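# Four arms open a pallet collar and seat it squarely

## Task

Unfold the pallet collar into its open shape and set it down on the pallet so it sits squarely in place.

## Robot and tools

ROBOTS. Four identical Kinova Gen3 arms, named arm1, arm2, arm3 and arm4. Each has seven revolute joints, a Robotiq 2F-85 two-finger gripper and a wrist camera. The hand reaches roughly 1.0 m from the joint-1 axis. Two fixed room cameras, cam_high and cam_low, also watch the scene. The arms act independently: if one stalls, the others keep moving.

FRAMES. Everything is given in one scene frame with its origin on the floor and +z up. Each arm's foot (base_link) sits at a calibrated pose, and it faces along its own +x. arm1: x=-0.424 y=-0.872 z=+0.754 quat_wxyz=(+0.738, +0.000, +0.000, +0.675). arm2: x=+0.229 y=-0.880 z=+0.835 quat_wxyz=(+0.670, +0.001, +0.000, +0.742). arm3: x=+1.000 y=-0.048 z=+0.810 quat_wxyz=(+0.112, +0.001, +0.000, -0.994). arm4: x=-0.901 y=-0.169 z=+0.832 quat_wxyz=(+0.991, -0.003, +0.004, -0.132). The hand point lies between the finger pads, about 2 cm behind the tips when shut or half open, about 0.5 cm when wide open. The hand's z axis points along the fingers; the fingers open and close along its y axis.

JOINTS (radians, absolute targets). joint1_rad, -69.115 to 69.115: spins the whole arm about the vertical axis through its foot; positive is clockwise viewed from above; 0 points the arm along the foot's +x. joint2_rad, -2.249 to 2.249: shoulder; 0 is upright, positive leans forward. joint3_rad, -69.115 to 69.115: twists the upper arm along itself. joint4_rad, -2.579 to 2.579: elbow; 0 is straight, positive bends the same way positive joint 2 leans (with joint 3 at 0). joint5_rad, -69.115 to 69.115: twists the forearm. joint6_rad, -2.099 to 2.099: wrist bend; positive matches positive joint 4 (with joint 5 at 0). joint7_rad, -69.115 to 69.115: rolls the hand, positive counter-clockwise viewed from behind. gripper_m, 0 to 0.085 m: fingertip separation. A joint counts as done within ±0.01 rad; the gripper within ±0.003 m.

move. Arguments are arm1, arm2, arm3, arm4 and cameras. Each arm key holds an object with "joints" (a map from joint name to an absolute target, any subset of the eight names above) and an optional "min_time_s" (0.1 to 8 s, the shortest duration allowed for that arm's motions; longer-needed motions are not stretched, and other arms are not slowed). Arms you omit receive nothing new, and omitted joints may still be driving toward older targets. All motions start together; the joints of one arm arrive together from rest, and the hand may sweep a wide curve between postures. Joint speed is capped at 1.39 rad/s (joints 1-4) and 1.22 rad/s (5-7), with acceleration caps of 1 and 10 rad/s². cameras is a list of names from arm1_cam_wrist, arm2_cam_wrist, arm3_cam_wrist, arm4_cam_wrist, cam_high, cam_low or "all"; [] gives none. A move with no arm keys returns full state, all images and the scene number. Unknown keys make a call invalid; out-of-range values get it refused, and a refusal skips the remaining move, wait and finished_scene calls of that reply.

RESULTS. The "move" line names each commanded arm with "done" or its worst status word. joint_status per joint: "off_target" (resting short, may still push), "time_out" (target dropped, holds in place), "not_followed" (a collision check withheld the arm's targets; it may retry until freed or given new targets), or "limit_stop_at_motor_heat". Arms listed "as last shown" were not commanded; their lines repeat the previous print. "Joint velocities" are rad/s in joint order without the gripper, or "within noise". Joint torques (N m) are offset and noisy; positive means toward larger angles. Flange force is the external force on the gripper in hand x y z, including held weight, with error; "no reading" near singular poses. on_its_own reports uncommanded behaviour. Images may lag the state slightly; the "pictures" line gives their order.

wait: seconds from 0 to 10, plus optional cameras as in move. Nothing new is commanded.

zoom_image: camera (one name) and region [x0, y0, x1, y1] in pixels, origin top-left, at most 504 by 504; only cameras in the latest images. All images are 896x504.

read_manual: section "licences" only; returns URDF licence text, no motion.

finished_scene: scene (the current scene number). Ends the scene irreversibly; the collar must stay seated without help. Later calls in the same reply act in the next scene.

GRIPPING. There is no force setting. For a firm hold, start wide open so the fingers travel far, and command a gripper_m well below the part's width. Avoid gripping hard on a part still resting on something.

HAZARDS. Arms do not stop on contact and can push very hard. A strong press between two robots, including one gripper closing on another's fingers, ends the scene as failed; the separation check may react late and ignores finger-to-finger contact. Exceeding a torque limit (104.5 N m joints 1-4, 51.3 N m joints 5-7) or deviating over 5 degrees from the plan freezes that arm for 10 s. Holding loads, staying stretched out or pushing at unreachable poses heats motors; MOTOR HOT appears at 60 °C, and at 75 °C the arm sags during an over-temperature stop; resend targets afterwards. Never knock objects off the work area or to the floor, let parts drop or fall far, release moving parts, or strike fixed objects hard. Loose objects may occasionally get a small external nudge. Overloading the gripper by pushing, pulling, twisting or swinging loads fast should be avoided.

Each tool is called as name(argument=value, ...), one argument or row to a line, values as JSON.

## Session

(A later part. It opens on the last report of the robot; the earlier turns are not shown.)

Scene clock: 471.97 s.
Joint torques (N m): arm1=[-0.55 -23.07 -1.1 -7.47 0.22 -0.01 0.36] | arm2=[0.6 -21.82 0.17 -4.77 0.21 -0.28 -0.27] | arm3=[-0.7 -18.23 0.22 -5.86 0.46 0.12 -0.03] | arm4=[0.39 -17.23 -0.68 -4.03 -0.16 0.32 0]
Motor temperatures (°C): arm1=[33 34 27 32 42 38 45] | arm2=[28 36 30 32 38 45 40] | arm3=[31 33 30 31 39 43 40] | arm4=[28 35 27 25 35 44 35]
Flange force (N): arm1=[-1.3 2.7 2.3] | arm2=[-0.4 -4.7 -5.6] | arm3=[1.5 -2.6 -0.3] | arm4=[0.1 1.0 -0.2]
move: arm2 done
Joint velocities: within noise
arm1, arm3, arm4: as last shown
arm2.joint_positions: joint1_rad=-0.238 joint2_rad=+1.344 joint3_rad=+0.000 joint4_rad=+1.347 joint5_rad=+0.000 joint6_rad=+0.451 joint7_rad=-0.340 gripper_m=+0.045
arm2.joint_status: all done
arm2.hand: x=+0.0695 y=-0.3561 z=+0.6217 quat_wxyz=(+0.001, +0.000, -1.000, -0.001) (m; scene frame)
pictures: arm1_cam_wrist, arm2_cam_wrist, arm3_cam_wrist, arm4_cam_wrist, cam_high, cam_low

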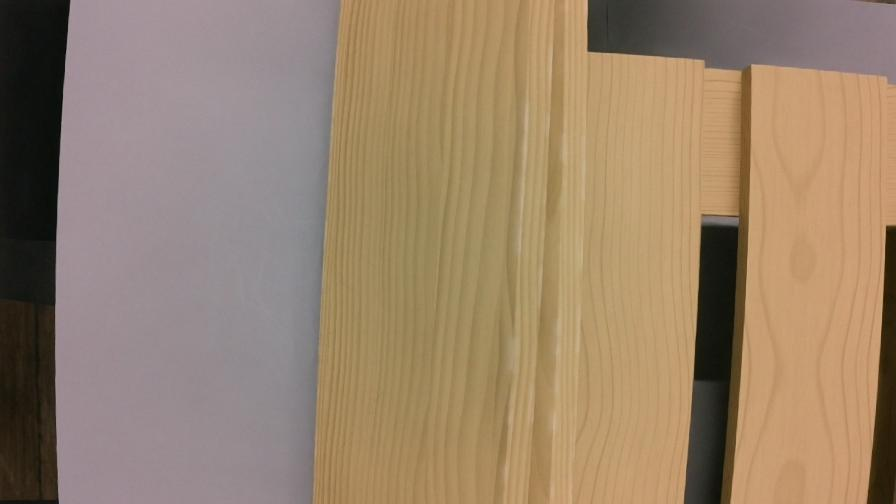

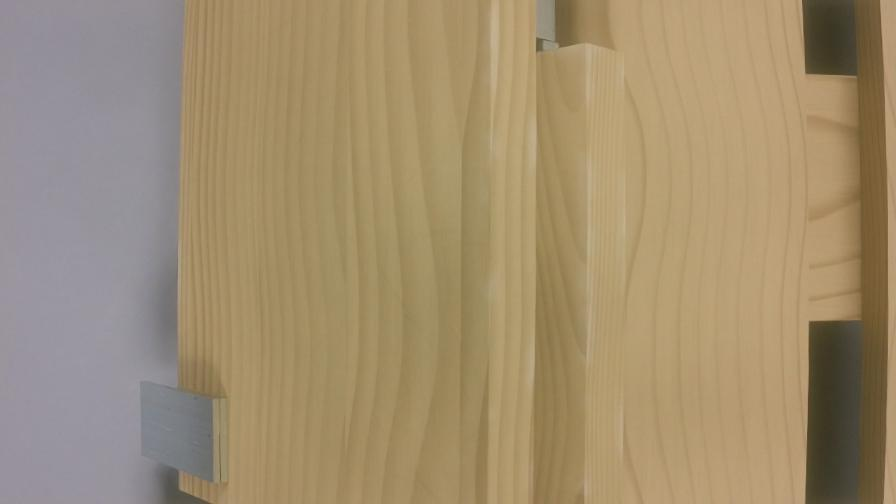

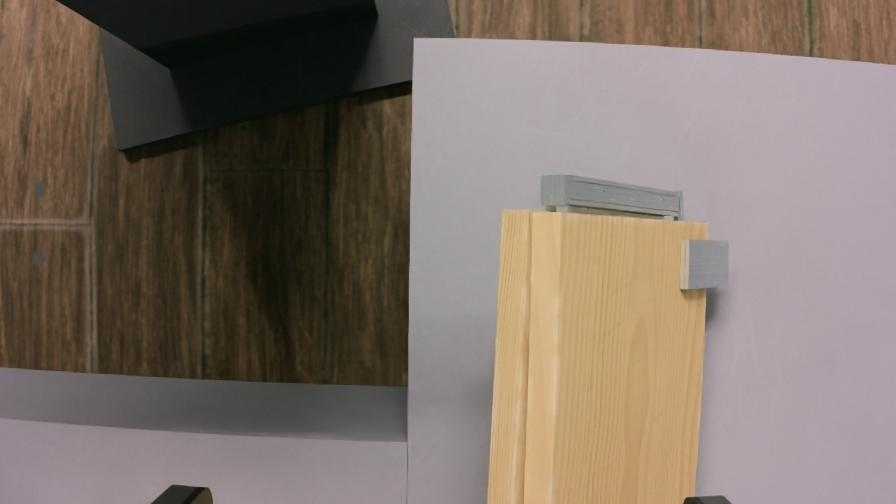

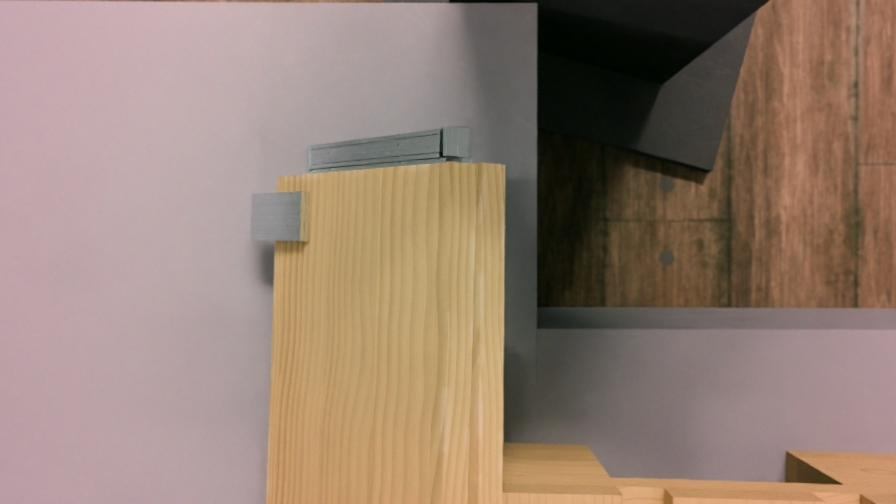

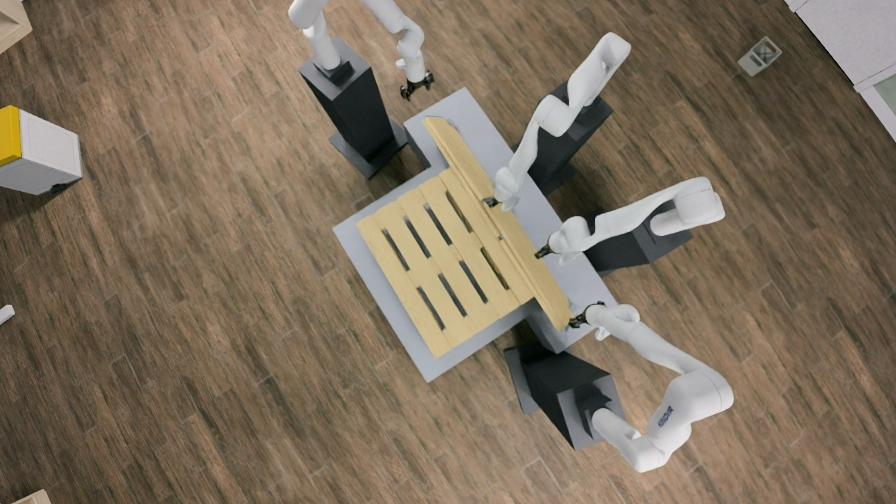

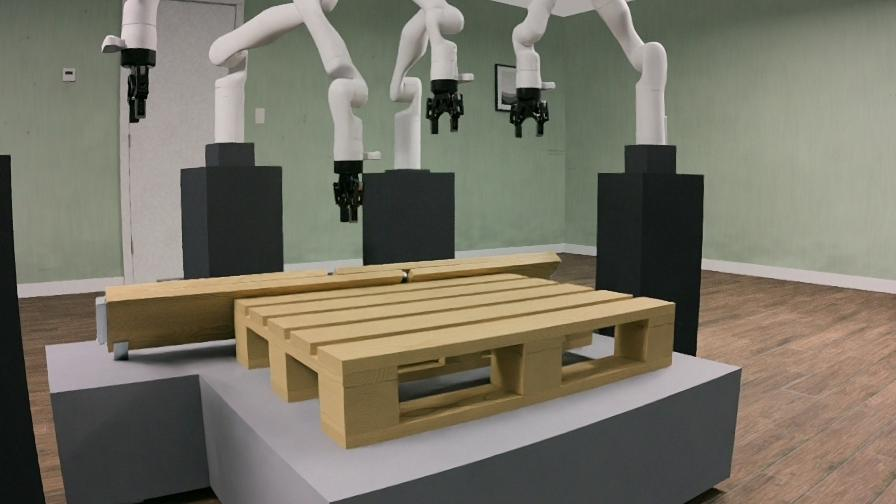

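move(
  arm1={"joints":{"joint1_rad":0.1984,"joint2_rad":1.3764,"joint4_rad":1.9551,"joint6_rad":-0.19,"joint7_rad":0.2876,"gripper_m":0}},
  arm2={"joints":{"joint1_rad":0.2367,"joint2_rad":1.5812,"joint4_rad":1.7992,"joint6_rad":-0.2388,"joint7_rad":0.1347,"gripper_m":0}},
)

move(
  arm1={"joints":{"joint1_rad":0.1984,"joint2_rad":1.7241,"joint4_rad":1.6169,"joint6_rad":-0.1994,"joint7_rad":0.2876},"min_time_s":1.5},
  arm2={"joints":{"joint1_rad":0.2367,"joint2_rad":1.9207,"joint4_rad":1.3772,"joint6_rad":-0.1563,"joint7_rad":0.1347},"min_time_s":1.5},
  cameras=["cam_high","cam_low"],
)

zoom_image(
  camera="cam_low",
  region=[80, 200, 500, 390],
)

Scene clock: 556.43 s.
Joint torques (N m): arm1=[-0.54 -19.92 -0.99 1.51 0.29 -0.04 0.4] | arm2=[0.58 -16.44 0.16 1.19 0.24 -0.25 -0.34] | arm3=[-0.72 -18.16 0.23 -5.91 0.47 0.12 0] | arm4=[0.34 -17.26 -0.65 -4.03 -0.17 0.37 -0.02]
Motor temperatures (°C): arm1=[33 34 27 31 42 38 45] | arm2=[28 35 30 30 38 40 40] | arm3=[31 33 30 31 39 43 40] | arm4=[28 35 27 25 35 44 35]
Flange force (N): arm1=[-0.5 -1.4 4.0] | arm2=[1.7 -0.5 -6.4] | arm3=[1.7 -2.8 -0.4] | arm4=[0.2 0.9 0.0]
move: arm1 done; arm2 done
Joint velocities: within noise
arm1.joint_positions: joint1_rad=+0.198 joint2_rad=+1.376 joint3_rad=+0.000 joint4_rad=+1.955 joint5_rad=+0.000 joint6_rad=-0.190 joint7_rad=+0.288 gripper_m=+0.000
arm1.joint_status: all done
arm1.hand: x=-0.2996 y=-0.5400 z=+0.4995 quat_wxyz=(+0.000, +0.000, -1.000, +0.000) (m; scene frame)
arm2.joint_positions: joint1_rad=+0.237 joint2_rad=+1.581 joint3_rad=+0.000 joint4_rad=+1.799 joint5_rad=+0.000 joint6_rad=-0.239 joint7_rad=+0.135 gripper_m=+0.000
arm2.joint_status: all done
arm2.hand: x=+0.2994 y=-0.5396 z=+0.4994 quat_wxyz=(+0.001, +0.000, -1.000, -0.001) (m; scene frame)
arm3, arm4: as last shown
pictures: none

Scene clock: 558.27 s.
Joint torques (N m): arm1=[-0.63 -19.92 -0.96 1.66 0.28 -0.04 0.4] | arm2=[0.56 -15.84 0.2 0.44 0.26 -0.26 -0.34] | arm3=[-0.67 -18.18 0.19 -5.9 0.43 0.1 0.01] | arm4=[0.35 -17.21 -0.64 -4.06 -0.17 0.31 -0.04]
Motor temperatures (°C): arm1=[33 34 27 31 42 38 45] | arm2=[28 35 30 30 38 40 40] | arm3=[31 33 30 31 39 43 40] | arm4=[28 35 27 25 35 44 35]
Flange force (N): arm1=[-0.8 -1.3 3.6] | arm2=[1.8 -0.8 -7.5] | arm3=[1.7 -2.6 -0.4] | arm4=[0.2 0.8 -0.3]
move: arm1 done; arm2 done
Joint velocities: within noise
arm1.joint_positions: joint1_rad=+0.198 joint2_rad=+1.724 joint3_rad=+0.000 joint4_rad=+1.617 joint5_rad=+0.000 joint6_rad=-0.199 joint7_rad=+0.288 gripper_m=+0.000
arm1.joint_status: all done
arm1.hand: x=-0.2996 y=-0.5400 z=+0.3546 quat_wxyz=(+0.000, +0.000, -1.000, +0.000) (m; scene frame)
arm2.joint_positions: joint1_rad=+0.237 joint2_rad=+1.921 joint3_rad=+0.000 joint4_rad=+1.377 joint5_rad=+0.000 joint6_rad=-0.156 joint7_rad=+0.135 gripper_m=+0.000
arm2.joint_status: all done
arm2.hand: x=+0.2991 y=-0.5394 z=+0.3545 quat_wxyz=(+0.001, +0.000, -1.000, -0.001) (m; scene frame)
arm3.joint_positions: joint1_rad=-0.361 joint2_rad=+0.703 joint3_rad=+0.000 joint4_rad=+1.813 joint5_rad=+0.000 joint6_rad=+0.626 joint7_rad=+0.984 gripper_m=+0.085
arm3.joint_status: not commanded
arm3.hand: x=+0.6064 y=-0.2795 z=+0.8488 quat_wxyz=(+0.000, -1.000, +0.000, -0.001) (m; scene frame)
arm4.joint_positions: joint1_rad=+0.050 joint2_rad=+0.705 joint3_rad=+0.000 joint4_rad=+1.942 joint5_rad=+0.000 joint6_rad=+0.495 joint7_rad=+1.887 gripper_m=+0.085
arm4.joint_status: not commanded
arm4.hand: x=-0.5080 y=-0.3236 z=+0.8468 quat_wxyz=(+0.005, +0.000, -1.000, +0.002) (m; scene frame)
pictures: cam_high, cam_low

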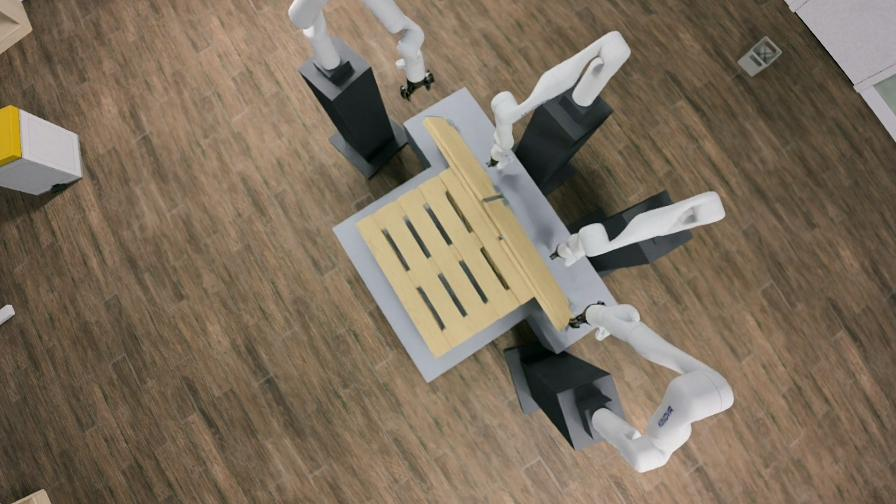

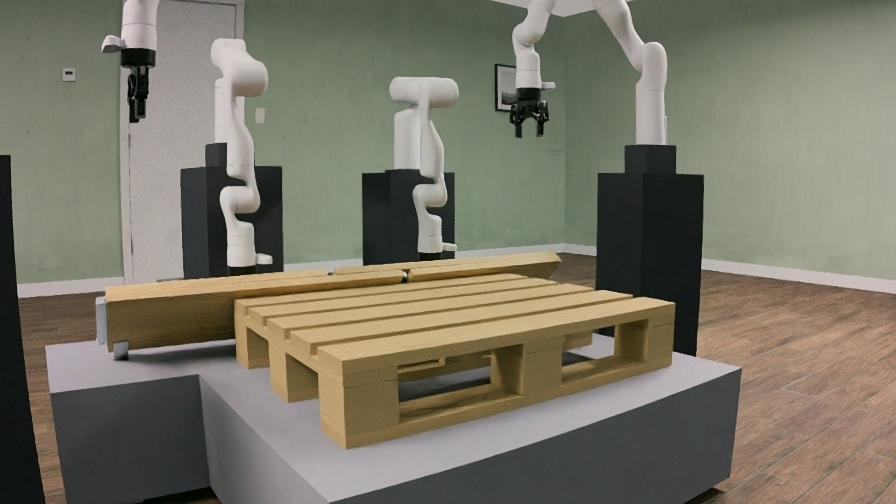

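Scaled by 1.200 from the camera's 896x504 image, which has a finer 1280x720 frame.

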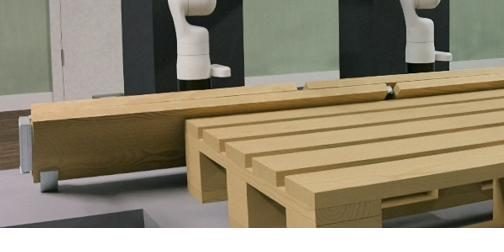

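move(
  arm1={"joints":{"joint1_rad":0.1097,"joint2_rad":1.7606,"joint4_rad":1.0539,"joint6_rad":0.3272,"joint7_rad":0.1989},"min_time_s":4},
  arm2={"joints":{"joint1_rad":0.1954,"joint2_rad":1.9858,"joint4_rad":0.7613,"joint6_rad":0.3945,"joint7_rad":0.0934},"min_time_s":4},
  cameras=["arm3_cam_wrist","arm4_cam_wrist","cam_low","arm2_cam_wrist"],
)

Scene clock: 574.83 s.
Joint torques (N m): arm1=[-5.85 -37.96 -5.39 -20.97 -0.09 -8.6 0.73] | arm2=[-2.3 -42.23 -1.64 -22.98 -0.02 -9.37 -0.16] | arm3=[-0.7 -18.21 0.23 -5.87 0.47 0.12 -0.03] | arm4=[0.38 -17.21 -0.67 -4.05 -0.16 0.35 -0.04]
Motor temperatures (°C): arm1=[33 34 27 32 42 38 45] | arm2=[28 35 30 30 38 40 40] | arm3=[31 33 30 31 39 43 40] | arm4=[28 34 27 25 35 44 35]
Flange force (N): arm1=[-0.6 -37.4 -14.1] | arm2=[1.5 -41.8 -16.7] | arm3=[1.5 -2.7 -0.3] | arm4=[0.3 0.9 -0.2]
move: arm1 done; arm2 done
Joint velocities: within noise
arm1.joint_positions: joint1_rad=+0.110 joint2_rad=+1.761 joint3_rad=+0.000 joint4_rad=+1.054 joint5_rad=+0.000 joint6_rad=+0.327 joint7_rad=+0.199 gripper_m=+0.000
arm1.joint_status: all done
arm1.hand: x=-0.2978 y=-0.3729 z=+0.3498 quat_wxyz=(+0.000, +0.000, -1.000, +0.000) (m; scene frame)
arm2.joint_positions: joint1_rad=+0.195 joint2_rad=+1.986 joint3_rad=+0.000 joint4_rad=+0.761 joint5_rad=+0.000 joint6_rad=+0.395 joint7_rad=+0.093 gripper_m=+0.000
arm2.joint_status: all done
arm2.hand: x=+0.2998 y=-0.3779 z=+0.3497 quat_wxyz=(+0.001, +0.000, -1.000, -0.001) (m; scene frame)
arm3, arm4: as last shown
pictures: arm2_cam_wrist, arm3_cam_wrist, arm4_cam_wrist, cam_low

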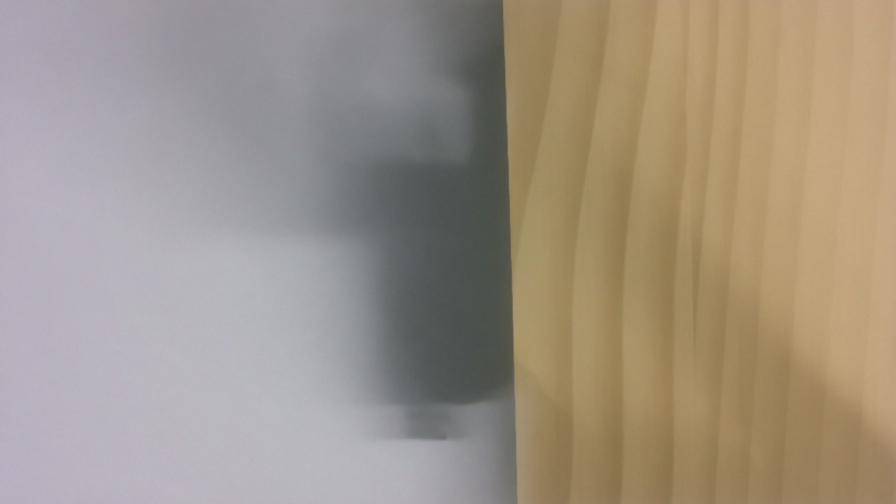

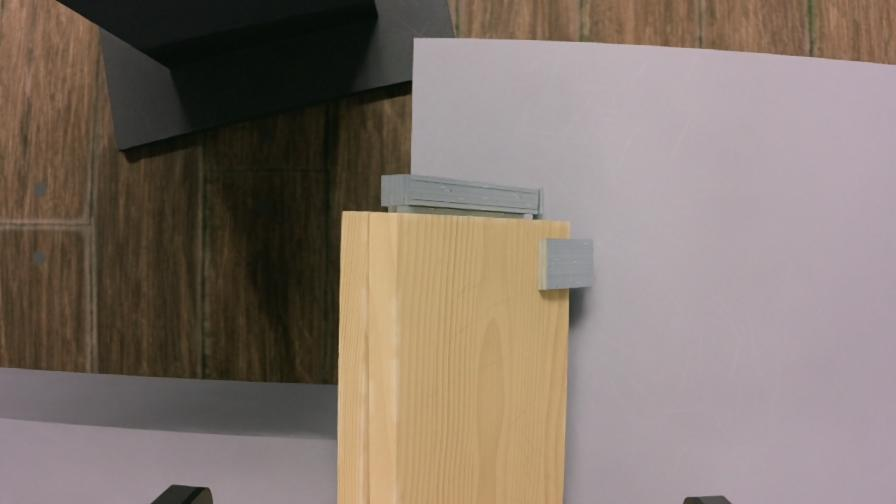

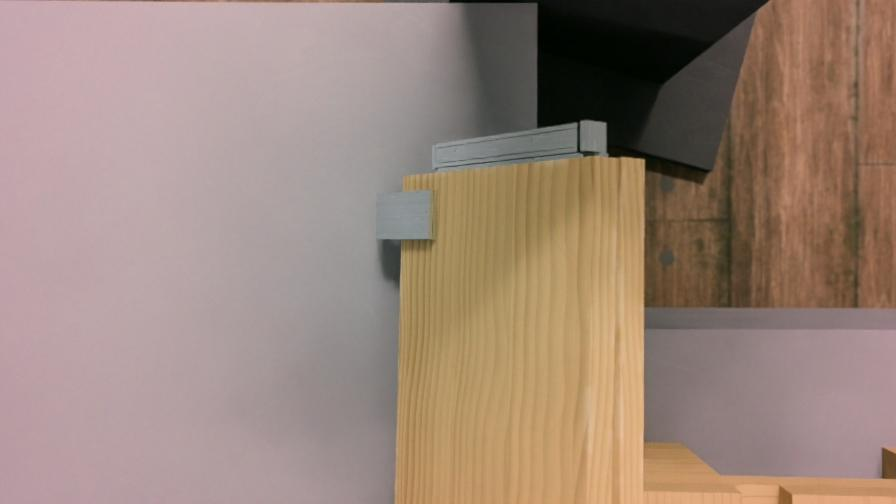

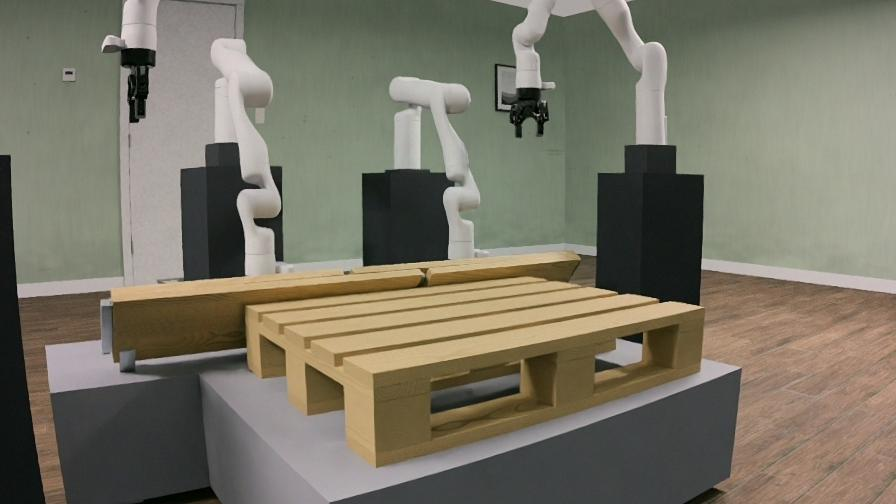

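move(
  arm3={"joints":{"joint1_rad":-0.015,"joint2_rad":1.2627,"joint4_rad":1.7325,"joint6_rad":0.1464,"joint7_rad":1.3313,"gripper_m":0}},
  arm4={"joints":{"joint1_rad":-0.4883,"joint2_rad":1.3129,"joint4_rad":1.9304,"joint6_rad":-0.1017,"joint7_rad":1.3472,"gripper_m":0}},
)

move(
  arm3={"joints":{"joint1_rad":-0.058,"joint2_rad":1.692,"joint4_rad":1.3437,"joint6_rad":0.1059,"joint7_rad":1.2884}},
  arm4={"joints":{"joint1_rad":-0.4358,"joint2_rad":1.7472,"joint4_rad":1.5288,"joint6_rad":-0.1344,"joint7_rad":1.3998}},
  cameras=["arm3_cam_wrist","arm4_cam_wrist","cam_low"],
)

Scene clock: 622.17 s.
Joint torques (N m): arm1=[-5.91 -37.99 -5.37 -21.07 -0.08 -8.65 0.67] | arm2=[-2.41 -42.34 -1.57 -23.13 -0.08 -9.45 -0.19] | arm3=[-0.71 -20.28 0.35 -1.95 0.52 0.13 -0.02] | arm4=[0.28 -18.41 -0.6 1.18 -0.18 0.34 -0.04]
Motor temperatures (°C): arm1=[33 36 27 33 42 38 45] | arm2=[28 40 30 32 38 40 40] | arm3=[31 33 30 31 39 43 40] | arm4=[28 34 27 25 35 44 35]
Flange force (N): arm1=[-0.7 -37.7 -14.3] | arm2=[1.3 -42.2 -17.0] | arm3=[2.5 -1.6 -2.3] | arm4=[0.5 0.0 -0.5]
move: arm3 done; arm4 done
Joint velocities: within noise
arm1, arm2: as last shown
arm1.hand: x=-0.2978 y=-0.3728 z=+0.3498 quat_wxyz=(+0.000, +0.000, -1.000, +0.000) (m; scene frame)
arm3.joint_positions: joint1_rad=-0.015 joint2_rad=+1.263 joint3_rad=+0.000 joint4_rad=+1.732 joint5_rad=+0.000 joint6_rad=+0.146 joint7_rad=+1.331 gripper_m=+0.000
arm3.joint_status: all done
arm3.hand: x=+0.5606 y=-0.1302 z=+0.5991 quat_wxyz=(+0.000, -1.000, +0.000, -0.001) (m; scene frame)
arm4.joint_positions: joint1_rad=-0.488 joint2_rad=+1.313 joint3_rad=+0.000 joint4_rad=+1.930 joint5_rad=+0.000 joint6_rad=-0.102 joint7_rad=+1.347 gripper_m=+0.000
arm4.joint_status: all done
arm4.hand: x=-0.5324 y=-0.1116 z=+0.5969 quat_wxyz=(+0.005, -0.001, -1.000, +0.002) (m; scene frame)
pictures: none

Scene clock: 623.83 s.
Joint torques (N m): arm1=[-5.95 -37.93 -5.42 -21.04 -0.09 -8.68 0.69] | arm2=[-2.42 -42.29 -1.6 -23.17 -0.03 -9.41 -0.18] | arm3=[-0.75 -20.69 0.4 -1.63 0.47 0.12 -0.02] | arm4=[0.33 -18.36 -0.58 1.47 -0.17 0.33 0.01]
Motor temperatures (°C): arm1=[33 36 27 33 42 38 45] | arm2=[28 41 30 32 38 40 40] | arm3=[31 33 30 31 39 43 40] | arm4=[28 34 27 25 35 44 35]
Flange force (N): arm1=[-0.8 -37.5 -14.3] | arm2=[1.4 -42.7 -17.4] | arm3=[2.5 -1.8 -3.5] | arm4=[0.5 0.2 -0.8]
move: arm3 done; arm4 done
Joint velocities: within noise
arm1, arm2: as last shown
arm3.joint_positions: joint1_rad=-0.058 joint2_rad=+1.692 joint3_rad=+0.000 joint4_rad=+1.344 joint5_rad=+0.000 joint6_rad=+0.106 joint7_rad=+1.288 gripper_m=+0.000
arm3.joint_status: all done
arm3.hand: x=+0.5610 y=-0.1503 z=+0.4190 quat_wxyz=(+0.000, -1.000, -0.001, -0.001) (m; scene frame)
arm4.joint_positions: joint1_rad=-0.436 joint2_rad=+1.747 joint3_rad=+0.000 joint4_rad=+1.529 joint5_rad=+0.000 joint6_rad=-0.134 joint7_rad=+1.400 gripper_m=+0.000
arm4.joint_status: all done
arm4.hand: x=-0.5342 y=-0.1324 z=+0.4170 quat_wxyz=(+0.005, +0.000, -1.000, +0.002) (m; scene frame)
pictures: arm3_cam_wrist, arm4_cam_wrist, cam_low

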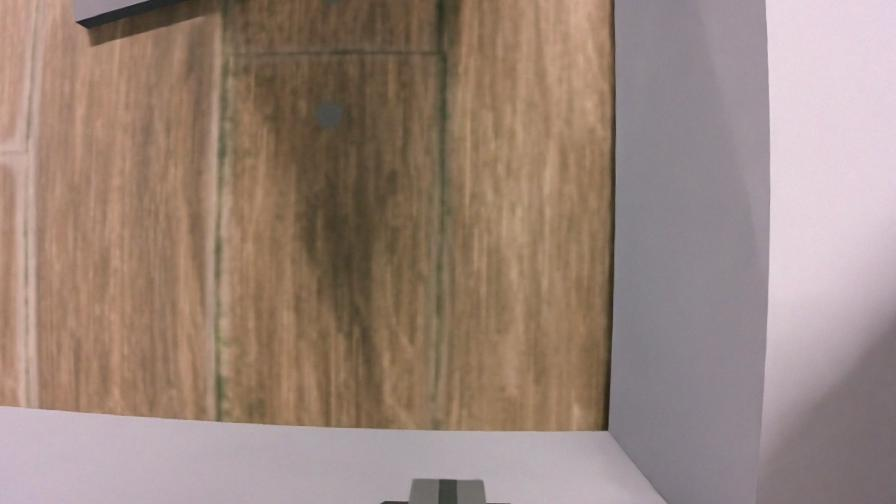

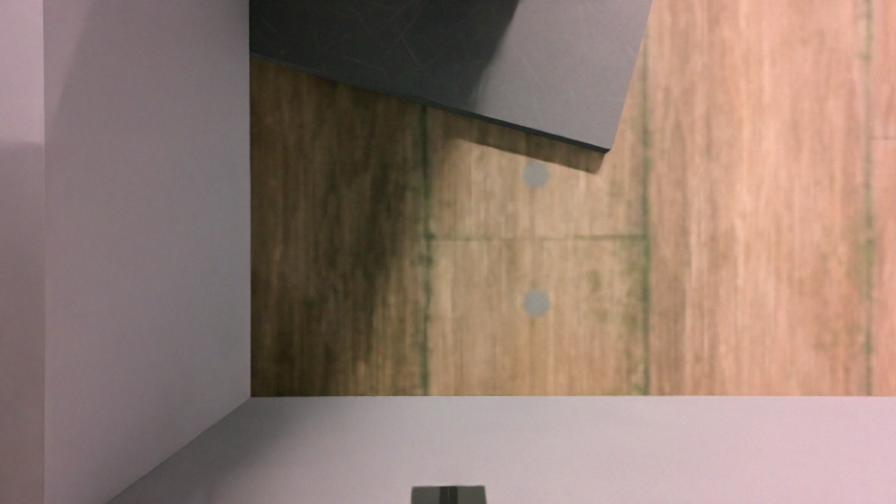

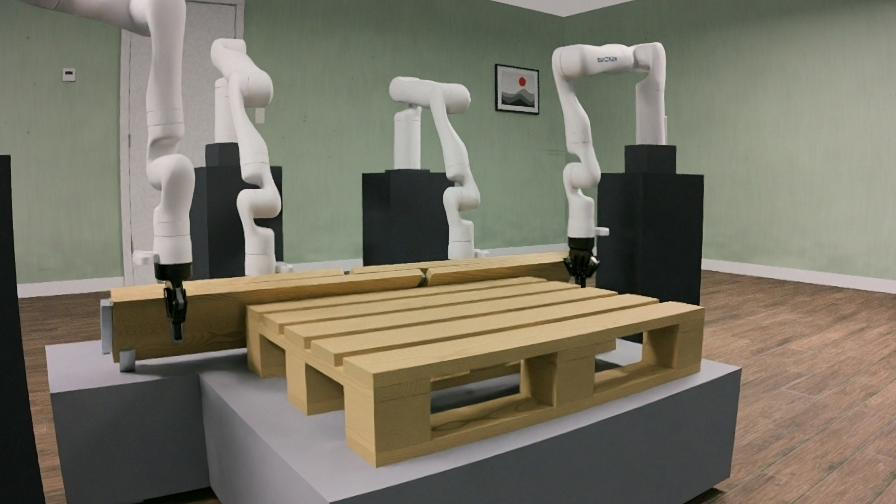

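move(
  arm3={"joints":{"joint1_rad":-0.3105,"joint2_rad":1.7125,"joint4_rad":1.1709,"joint6_rad":0.2582,"joint7_rad":1.0358},"min_time_s":4},
  arm4={"joints":{"joint1_rad":-0.0504,"joint2_rad":1.7435,"joint4_rad":1.4921,"joint6_rad":-0.094,"joint7_rad":1.7851},"min_time_s":4},
  cameras=["arm3_cam_wrist","arm4_cam_wrist","cam_low","cam_high"],
)

zoom_image(
  camera="cam_high",
  region=[330, 80, 630, 390],
)

Scene clock: 648.07 s.
Joint torques (N m): arm1=[-12.32 -43.41 -10.61 -48.09 -0.55 -22.92 0.95] | arm2=[-2.52 -49.8 -1.1 -50.36 0.11 -25.52 -0.33] | arm3=[-35.9 -7.44 -38.44 -31.54 -4.09 -13.93 -2.24] | arm4=[30.92 -12.22 44.21 -35.35 1.61 -13.77 3.64]
Motor temperatures (°C): arm1=[33 37 27 35 42 39 45] | arm2=[28 43 30 34 38 43 40] | arm3=[32 33 31 32 39 43 40] | arm4=[29 35 28 26 35 44 35]
Flange force (N): arm1=[3.5 -103.0 -79.0] | arm2=[11.3 -114.8 -100.6] | arm3=[35.4 -103.2 -111.9] | arm4=[55.5 99.8 -105.4]
Flange force when the fault began (N): arm3=[50.4 -149.4 -165.1] | arm4=[89.2 166.8 -166.0]
move: arm3 torque_fault; arm4 torque_fault
TORQUE FAULT: arm3's joint1_rad strayed more than 5 degrees from its planned motion. arm3 stopped for 10 seconds, dropped its targets and accepts commands again: back off and push less far.
TORQUE FAULT: arm4's joint3_rad strayed more than 5 degrees from its planned motion. arm4 stopped for 10 seconds, dropped its targets and accepts commands again: back off and push less far. The stops added 9.6 s to the call and to motion_time.
TORQUE WARNING: arm3's joint3_rad reached its warning level (56.7 N m).
TORQUE WARNING: arm4's joint3_rad reached its warning level (56.7 N m).
Joint velocities: within noise
arm1, arm2: as last shown
arm3.joint_positions: joint1_rad=-0.111 joint2_rad=+1.702 joint3_rad=+0.005 joint4_rad=+1.291 joint5_rad=+0.000 joint6_rad=+0.195 joint7_rad=+1.145 gripper_m=+0.000
arm3.joint_status: joint1_rad torque_fault (moved -0.053 of -0.253); joint2_rad torque_fault (moved +0.010 of +0.021); joint4_rad torque_fault (moved -0.052 of -0.173); joint6_rad torque_fault (moved +0.089 of +0.152); joint7_rad torque_fault (moved -0.143 of -0.253)
arm3.hand: x=+0.5677 y=-0.1699 z=+0.4170 quat_wxyz=(+0.011, -0.999, +0.044, -0.022) (m; scene frame)
arm4.joint_positions: joint1_rad=-0.220 joint2_rad=+1.745 joint3_rad=-0.093 joint4_rad=+1.515 joint5_rad=+0.000 joint6_rad=-0.107 joint7_rad=+1.631 gripper_m=+0.000
arm4.joint_status: joint1_rad torque_fault (moved +0.216 of +0.385); joint4_rad torque_fault (moved -0.013 of -0.037); joint6_rad torque_fault (moved +0.027 of +0.040); joint7_rad torque_fault (moved +0.231 of +0.385); the others done
arm4.hand: x=-0.5299 y=-0.1554 z=+0.4190 quat_wxyz=(+0.008, -0.001, -0.999, -0.044) (m; scene frame)
pictures: arm3_cam_wrist, arm4_cam_wrist, cam_high, cam_low

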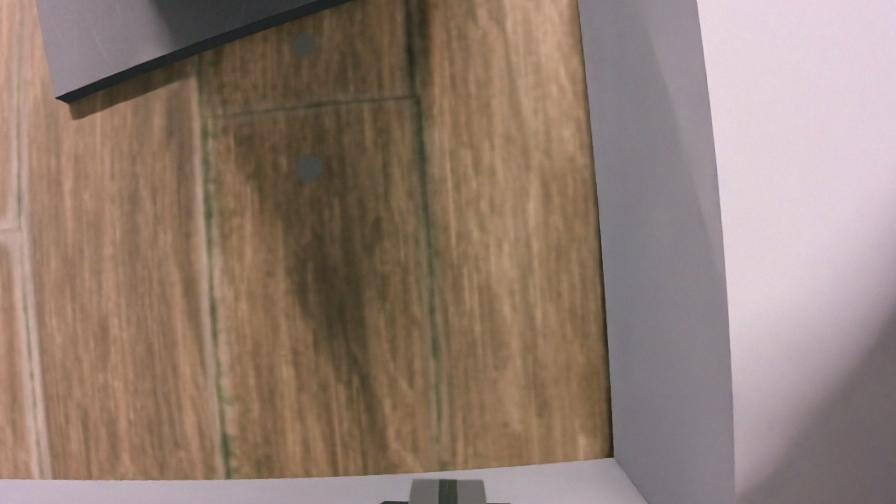

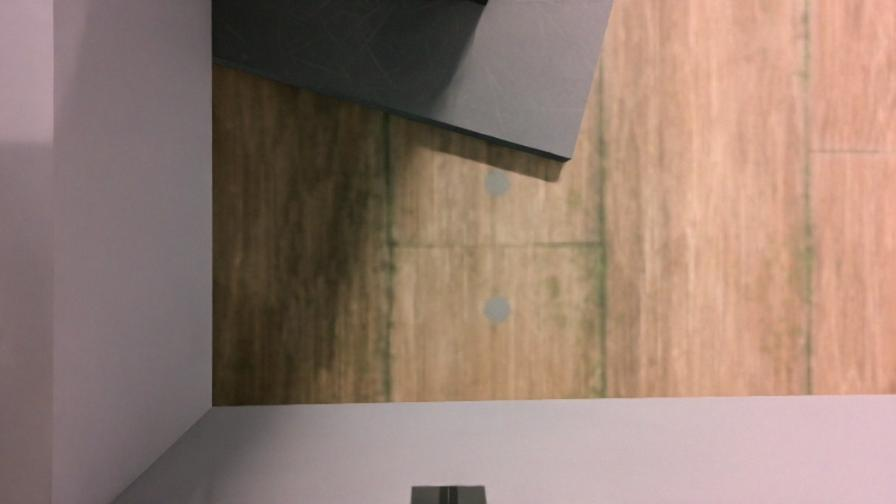

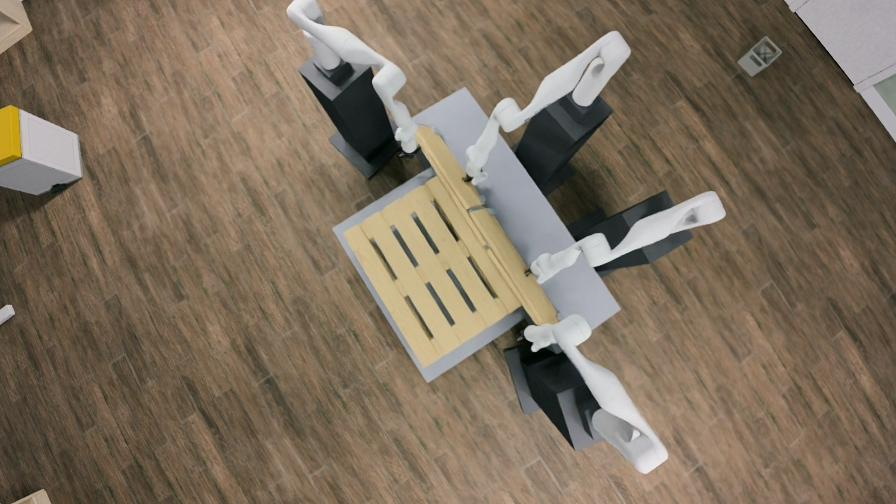

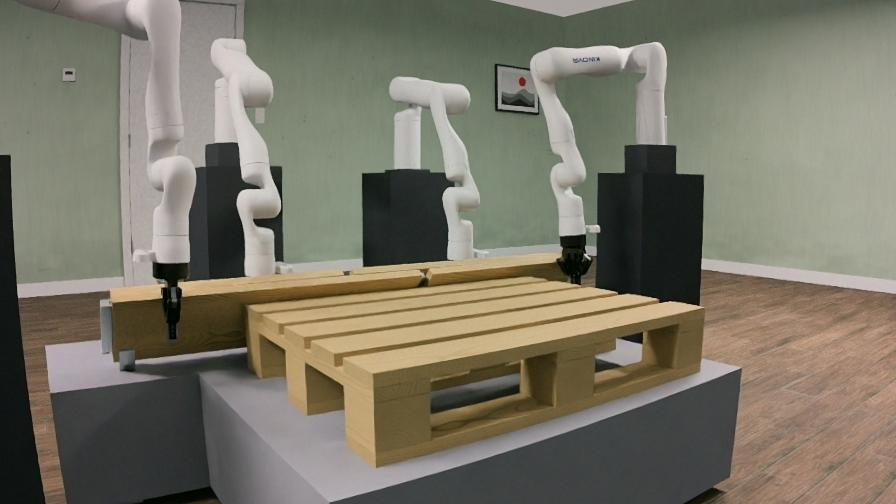

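Scaled by 1.626 from the camera's 896x504 image, which has a finer 1280x720 frame.

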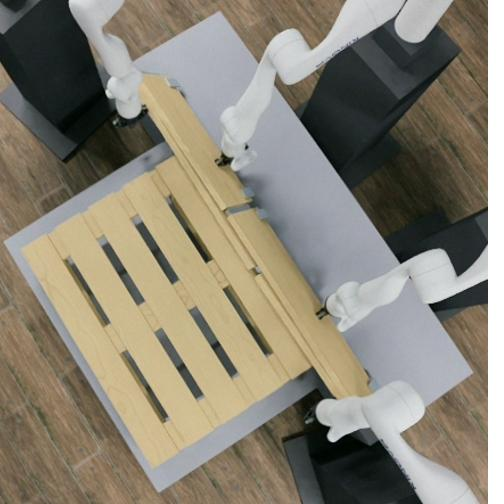

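move(
  arm3={"joints":{"joint1_rad":-0.058,"joint2_rad":1.692,"joint3_rad":0,"joint4_rad":1.3437,"joint6_rad":0.1059,"joint7_rad":1.2884},"min_time_s":1},
  arm4={"joints":{"joint1_rad":-0.4358,"joint2_rad":1.7472,"joint3_rad":0,"joint4_rad":1.5288,"joint6_rad":-0.1344,"joint7_rad":1.3998},"min_time_s":1},
  arm1={"joints":{"joint1_rad":0.154,"joint2_rad":1.7424,"joint4_rad":1.3354,"joint6_rad":0.0639,"joint7_rad":0.2433}},
  arm2={"joints":{"joint1_rad":0.216,"joint2_rad":1.9533,"joint4_rad":1.0693,"joint6_rad":0.1191,"joint7_rad":0.114}},
  cameras=["arm1_cam_wrist","arm2_cam_wrist","cam_low"],
)

zoom_image(
  camera="cam_low",
  region=[90, 230, 450, 390],
)

Scene clock: 735.70 s.
Joint torques (N m): arm1=[-0.55 -22.14 -0.97 -0.72 0.27 -0.02 0.42] | arm2=[0.67 -18.04 0.15 -1.94 0.17 -0.26 -0.34] | arm3=[-0.7 -20.72 0.43 -1.62 0.48 0.12 -0.03] | arm4=[0.36 -18.35 -0.57 1.51 -0.17 0.34 -0.01]
Motor temperatures (°C): arm1=[33 40 27 39 42 43 45] | arm2=[28 47 30 41 38 51 40] | arm3=[37 33 37 37 39 46 40] | arm4=[36 34 41 33 35 48 35]
Flange force (N): arm1=[-0.3 -0.3 3.5] | arm2=[1.9 -2.7 -8.2] | arm3=[2.5 -1.7 -3.5] | arm4=[0.4 0.3 -0.7]
move: arm1 done; arm2 done; arm3 done; arm4 done
Joint velocities: within noise
arm1.joint_positions: joint1_rad=+0.154 joint2_rad=+1.742 joint3_rad=+0.000 joint4_rad=+1.335 joint5_rad=+0.000 joint6_rad=+0.064 joint7_rad=+0.243 gripper_m=+0.000
arm1.joint_status: all done
arm1.hand: x=-0.2950 y=-0.4561 z=+0.3414 quat_wxyz=(+0.000, +0.000, -1.000, +0.000) (m; scene frame)
arm2.joint_positions: joint1_rad=+0.216 joint2_rad=+1.953 joint3_rad=+0.000 joint4_rad=+1.069 joint5_rad=+0.000 joint6_rad=+0.119 joint7_rad=+0.114 gripper_m=+0.000
arm2.joint_status: all done
arm2.hand: x=+0.3013 y=-0.4572 z=+0.3402 quat_wxyz=(+0.001, +0.000, -1.000, -0.001) (m; scene frame)
arm3.joint_positions: joint1_rad=-0.058 joint2_rad=+1.692 joint3_rad=+0.000 joint4_rad=+1.344 joint5_rad=+0.000 joint6_rad=+0.106 joint7_rad=+1.288 gripper_m=+0.000
arm3.joint_status: all done
arm3.hand: x=+0.5610 y=-0.1503 z=+0.4190 quat_wxyz=(+0.000, -1.000, -0.001, -0.001) (m; scene frame)
arm4.joint_positions: joint1_rad=-0.436 joint2_rad=+1.747 joint3_rad=+0.000 joint4_rad=+1.529 joint5_rad=+0.000 joint6_rad=-0.134 joint7_rad=+1.400 gripper_m=+0.000
arm4.joint_status: all done
arm4.hand: x=-0.5342 y=-0.1323 z=+0.4170 quat_wxyz=(+0.005, -0.001, -1.000, +0.002) (m; scene frame)
pictures: arm1_cam_wrist, arm2_cam_wrist, cam_low

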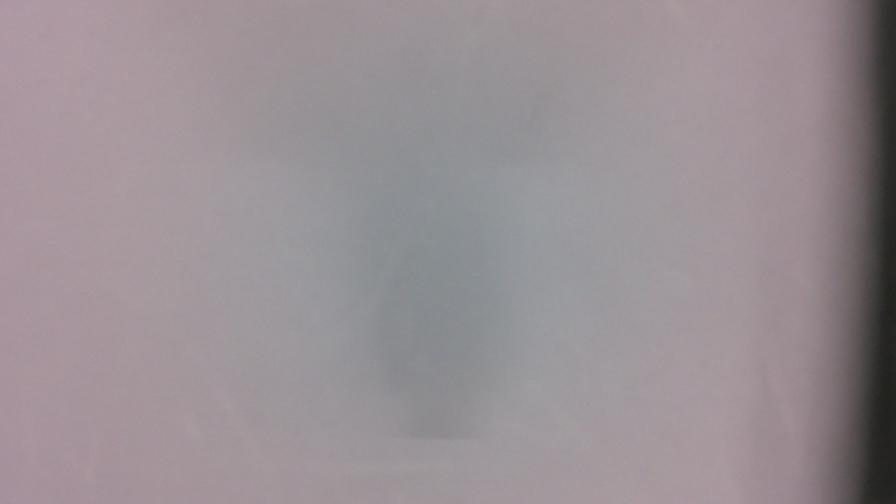

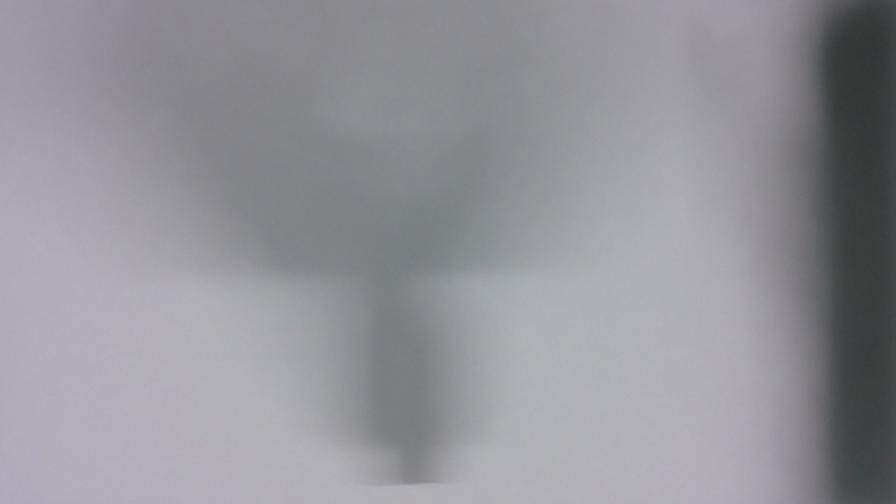

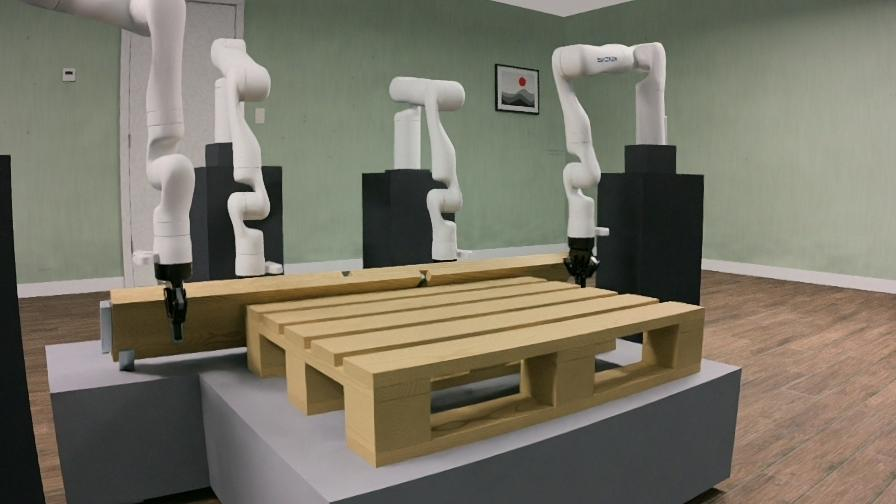

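Scaled by 1.400 from the camera's 896x504 image, which has a finer 1280x720 frame.

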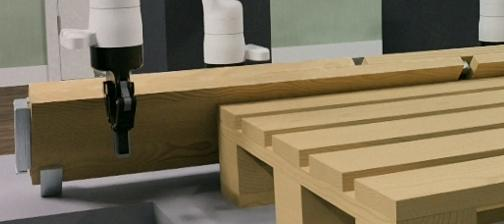

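move(
  arm1={"joints":{"joint1_rad":0.1148,"joint2_rad":1.7853,"joint4_rad":1.0621,"joint6_rad":0.2942,"joint7_rad":0.204},"min_time_s":2},
  arm2={"joints":{"joint1_rad":0.193,"joint2_rad":2.0139,"joint4_rad":0.7389,"joint6_rad":0.3888,"joint7_rad":0.0911},"min_time_s":2},
)

move(
  arm3={"joints":{"joint1_rad":-0.171,"joint2_rad":1.702,"joint4_rad":1.26,"joint6_rad":0.178,"joint7_rad":1.175},"min_time_s":2.5},
  arm4={"joints":{"joint1_rad":-0.245,"joint2_rad":1.7472,"joint4_rad":1.512,"joint6_rad":-0.116,"joint7_rad":1.591},"min_time_s":2.5},
  cameras=["cam_high","cam_low"],
)

zoom_image(
  camera="cam_high",
  region=[330, 80, 630, 390],
)

zoom_image(
  camera="cam_low",
  region=[90, 230, 450, 390],
)

Scene clock: 752.17 s.
Joint torques (N m): arm1=[-4.16 -25.34 -4.65 -9.46 -0.05 -3.62 0.56] | arm2=[-4.49 -29.29 -3.59 -13.44 -0.16 -4.81 0.11] | arm3=[-0.7 -20.72 0.41 -1.67 0.52 0.13 -0.02] | arm4=[0.3 -18.33 -0.57 1.43 -0.19 0.33 -0.03]
Motor temperatures (°C): arm1=[33 40 27 38 42 42 45] | arm2=[28 45 30 39 38 49 40] | arm3=[36 33 36 36 39 46 40] | arm4=[35 34 39 32 35 47 35]
Flange force (N): arm1=[-3.1 -15.5 -12.7] | arm2=[-4.7 -26.0 -18.7] | arm3=[2.7 -1.7 -3.6] | arm4=[0.5 0.0 -1.0]
move: arm1 done; arm2 done
Joint velocities: within noise
arm1.joint_positions: joint1_rad=+0.115 joint2_rad=+1.785 joint3_rad=+0.000 joint4_rad=+1.062 joint5_rad=+0.000 joint6_rad=+0.294 joint7_rad=+0.204 gripper_m=+0.000
arm1.joint_status: all done
arm1.hand: x=-0.2976 y=-0.3851 z=+0.3365 quat_wxyz=(+0.000, +0.000, -1.000, +0.000) (m; scene frame)
arm2.joint_positions: joint1_rad=+0.193 joint2_rad=+2.014 joint3_rad=+0.000 joint4_rad=+0.739 joint5_rad=+0.000 joint6_rad=+0.389 joint7_rad=+0.091 gripper_m=+0.000
arm2.joint_status: all done
arm2.hand: x=+0.2979 y=-0.3842 z=+0.3383 quat_wxyz=(+0.001, +0.000, -1.000, -0.001) (m; scene frame)
arm3, arm4: as last shown
pictures: none

Scene clock: 757.23 s.
Joint torques (N m): arm1=[-8.67 -32.53 -8.78 -37.37 -0.71 -17.91 0.55] | arm2=[1.02 -36.98 2.51 -41.08 1.12 -20.98 -0.01] | arm3=[-59.74 0.69 -65.69 -53.63 -7.26 -25 -4.04] | arm4=[52.78 3.22 75.59 -54.26 1.28 -20.67 4.73]
Motor temperatures (°C): arm1=[33 40 27 38 42 42 45] | arm2=[28 45 30 39 38 49 40] | arm3=[37 33 37 37 39 46 40] | arm4=[36 34 40 33 35 48 35]
Flange force (N): arm1=[4.3 -80.2 -77.2] | arm2=[16.6 -100.0 -107.1] | arm3=[62.1 -169.3 -190.5] | arm4=[85.5 162.5 -193.5]
move: arm3 time_out; arm4 done
TORQUE WARNING: arm3's joint3_rad reached its warning level (56.7 N m). A warning alone does not stop the arm.
TORQUE WARNING: arm4's joint3_rad reached its warning level (56.7 N m). A warning alone does not stop the arm.
Joint velocities: within noise
arm1, arm2: as last shown
arm1.hand: x=-0.2977 y=-0.3851 z=+0.3365 quat_wxyz=(+0.000, +0.000, -1.000, +0.000) (m; scene frame)
arm2.hand: x=+0.2980 y=-0.3842 z=+0.3383 quat_wxyz=(+0.001, +0.000, -1.000, -0.001) (m; scene frame)
arm3.joint_positions: joint1_rad=-0.106 joint2_rad=+1.702 joint3_rad=+0.001 joint4_rad=+1.293 joint5_rad=+0.000 joint6_rad=+0.178 joint7_rad=+1.175 gripper_m=+0.000
arm3.joint_status: joint1_rad time_out (moved -0.048 of -0.113); joint4_rad time_out (moved -0.051 of -0.084); the others done
arm3.hand: x=+0.5639 y=-0.1717 z=+0.4166 quat_wxyz=(+0.006, -0.999, +0.032, -0.015) (m; scene frame)
arm4.joint_positions: joint1_rad=-0.252 joint2_rad=+1.747 joint3_rad=-0.056 joint4_rad=+1.513 joint5_rad=+0.000 joint6_rad=-0.116 joint7_rad=+1.591 gripper_m=+0.000
arm4.joint_status: all done
arm4.hand: x=-0.5288 y=-0.1660 z=+0.4167 quat_wxyz=(+0.005, -0.002, -1.000, -0.026) (m; scene frame)
pictures: cam_high, cam_low

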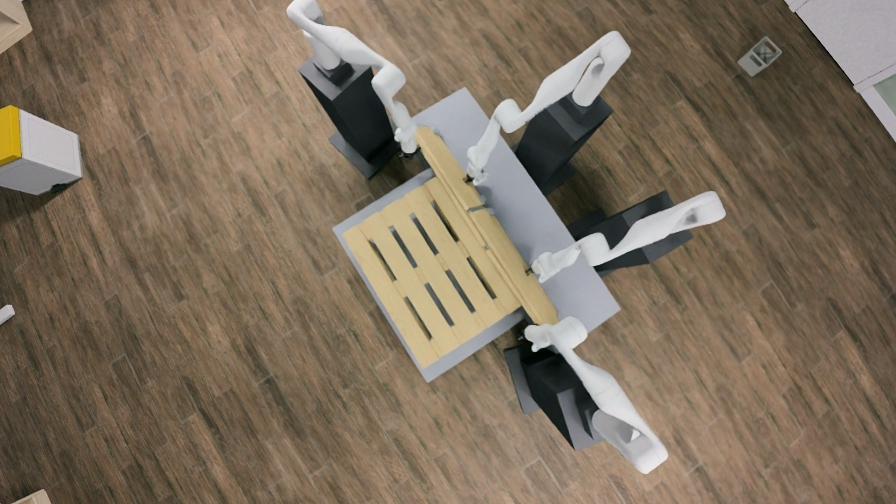

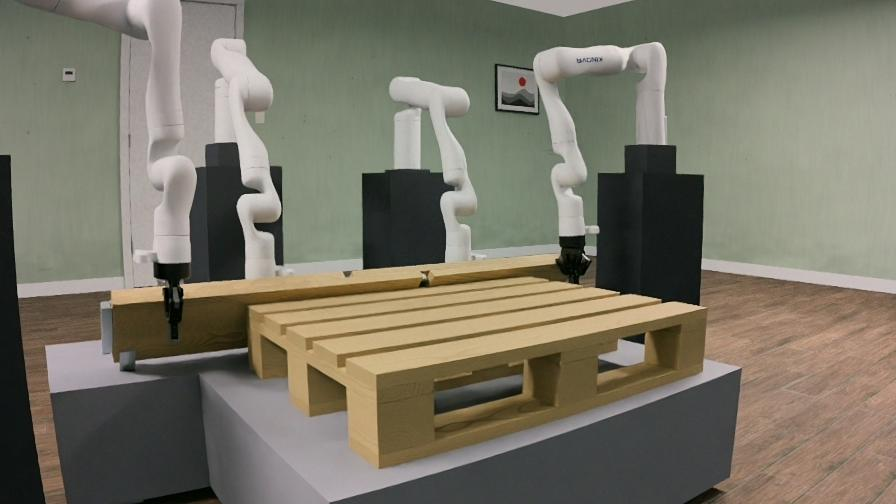

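Scaled by 1.626 from the camera's 896x504 image, which has a finer 1280x720 frame.

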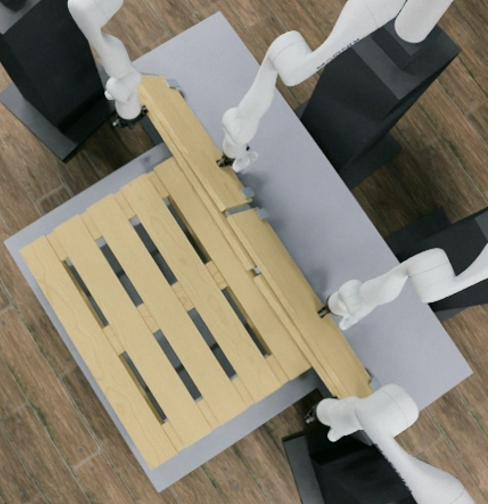

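Scaled by 1.400 from the camera's 896x504 image, which has a finer 1280x720 frame.

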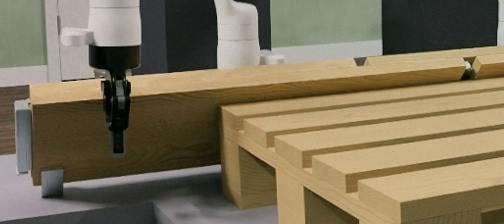

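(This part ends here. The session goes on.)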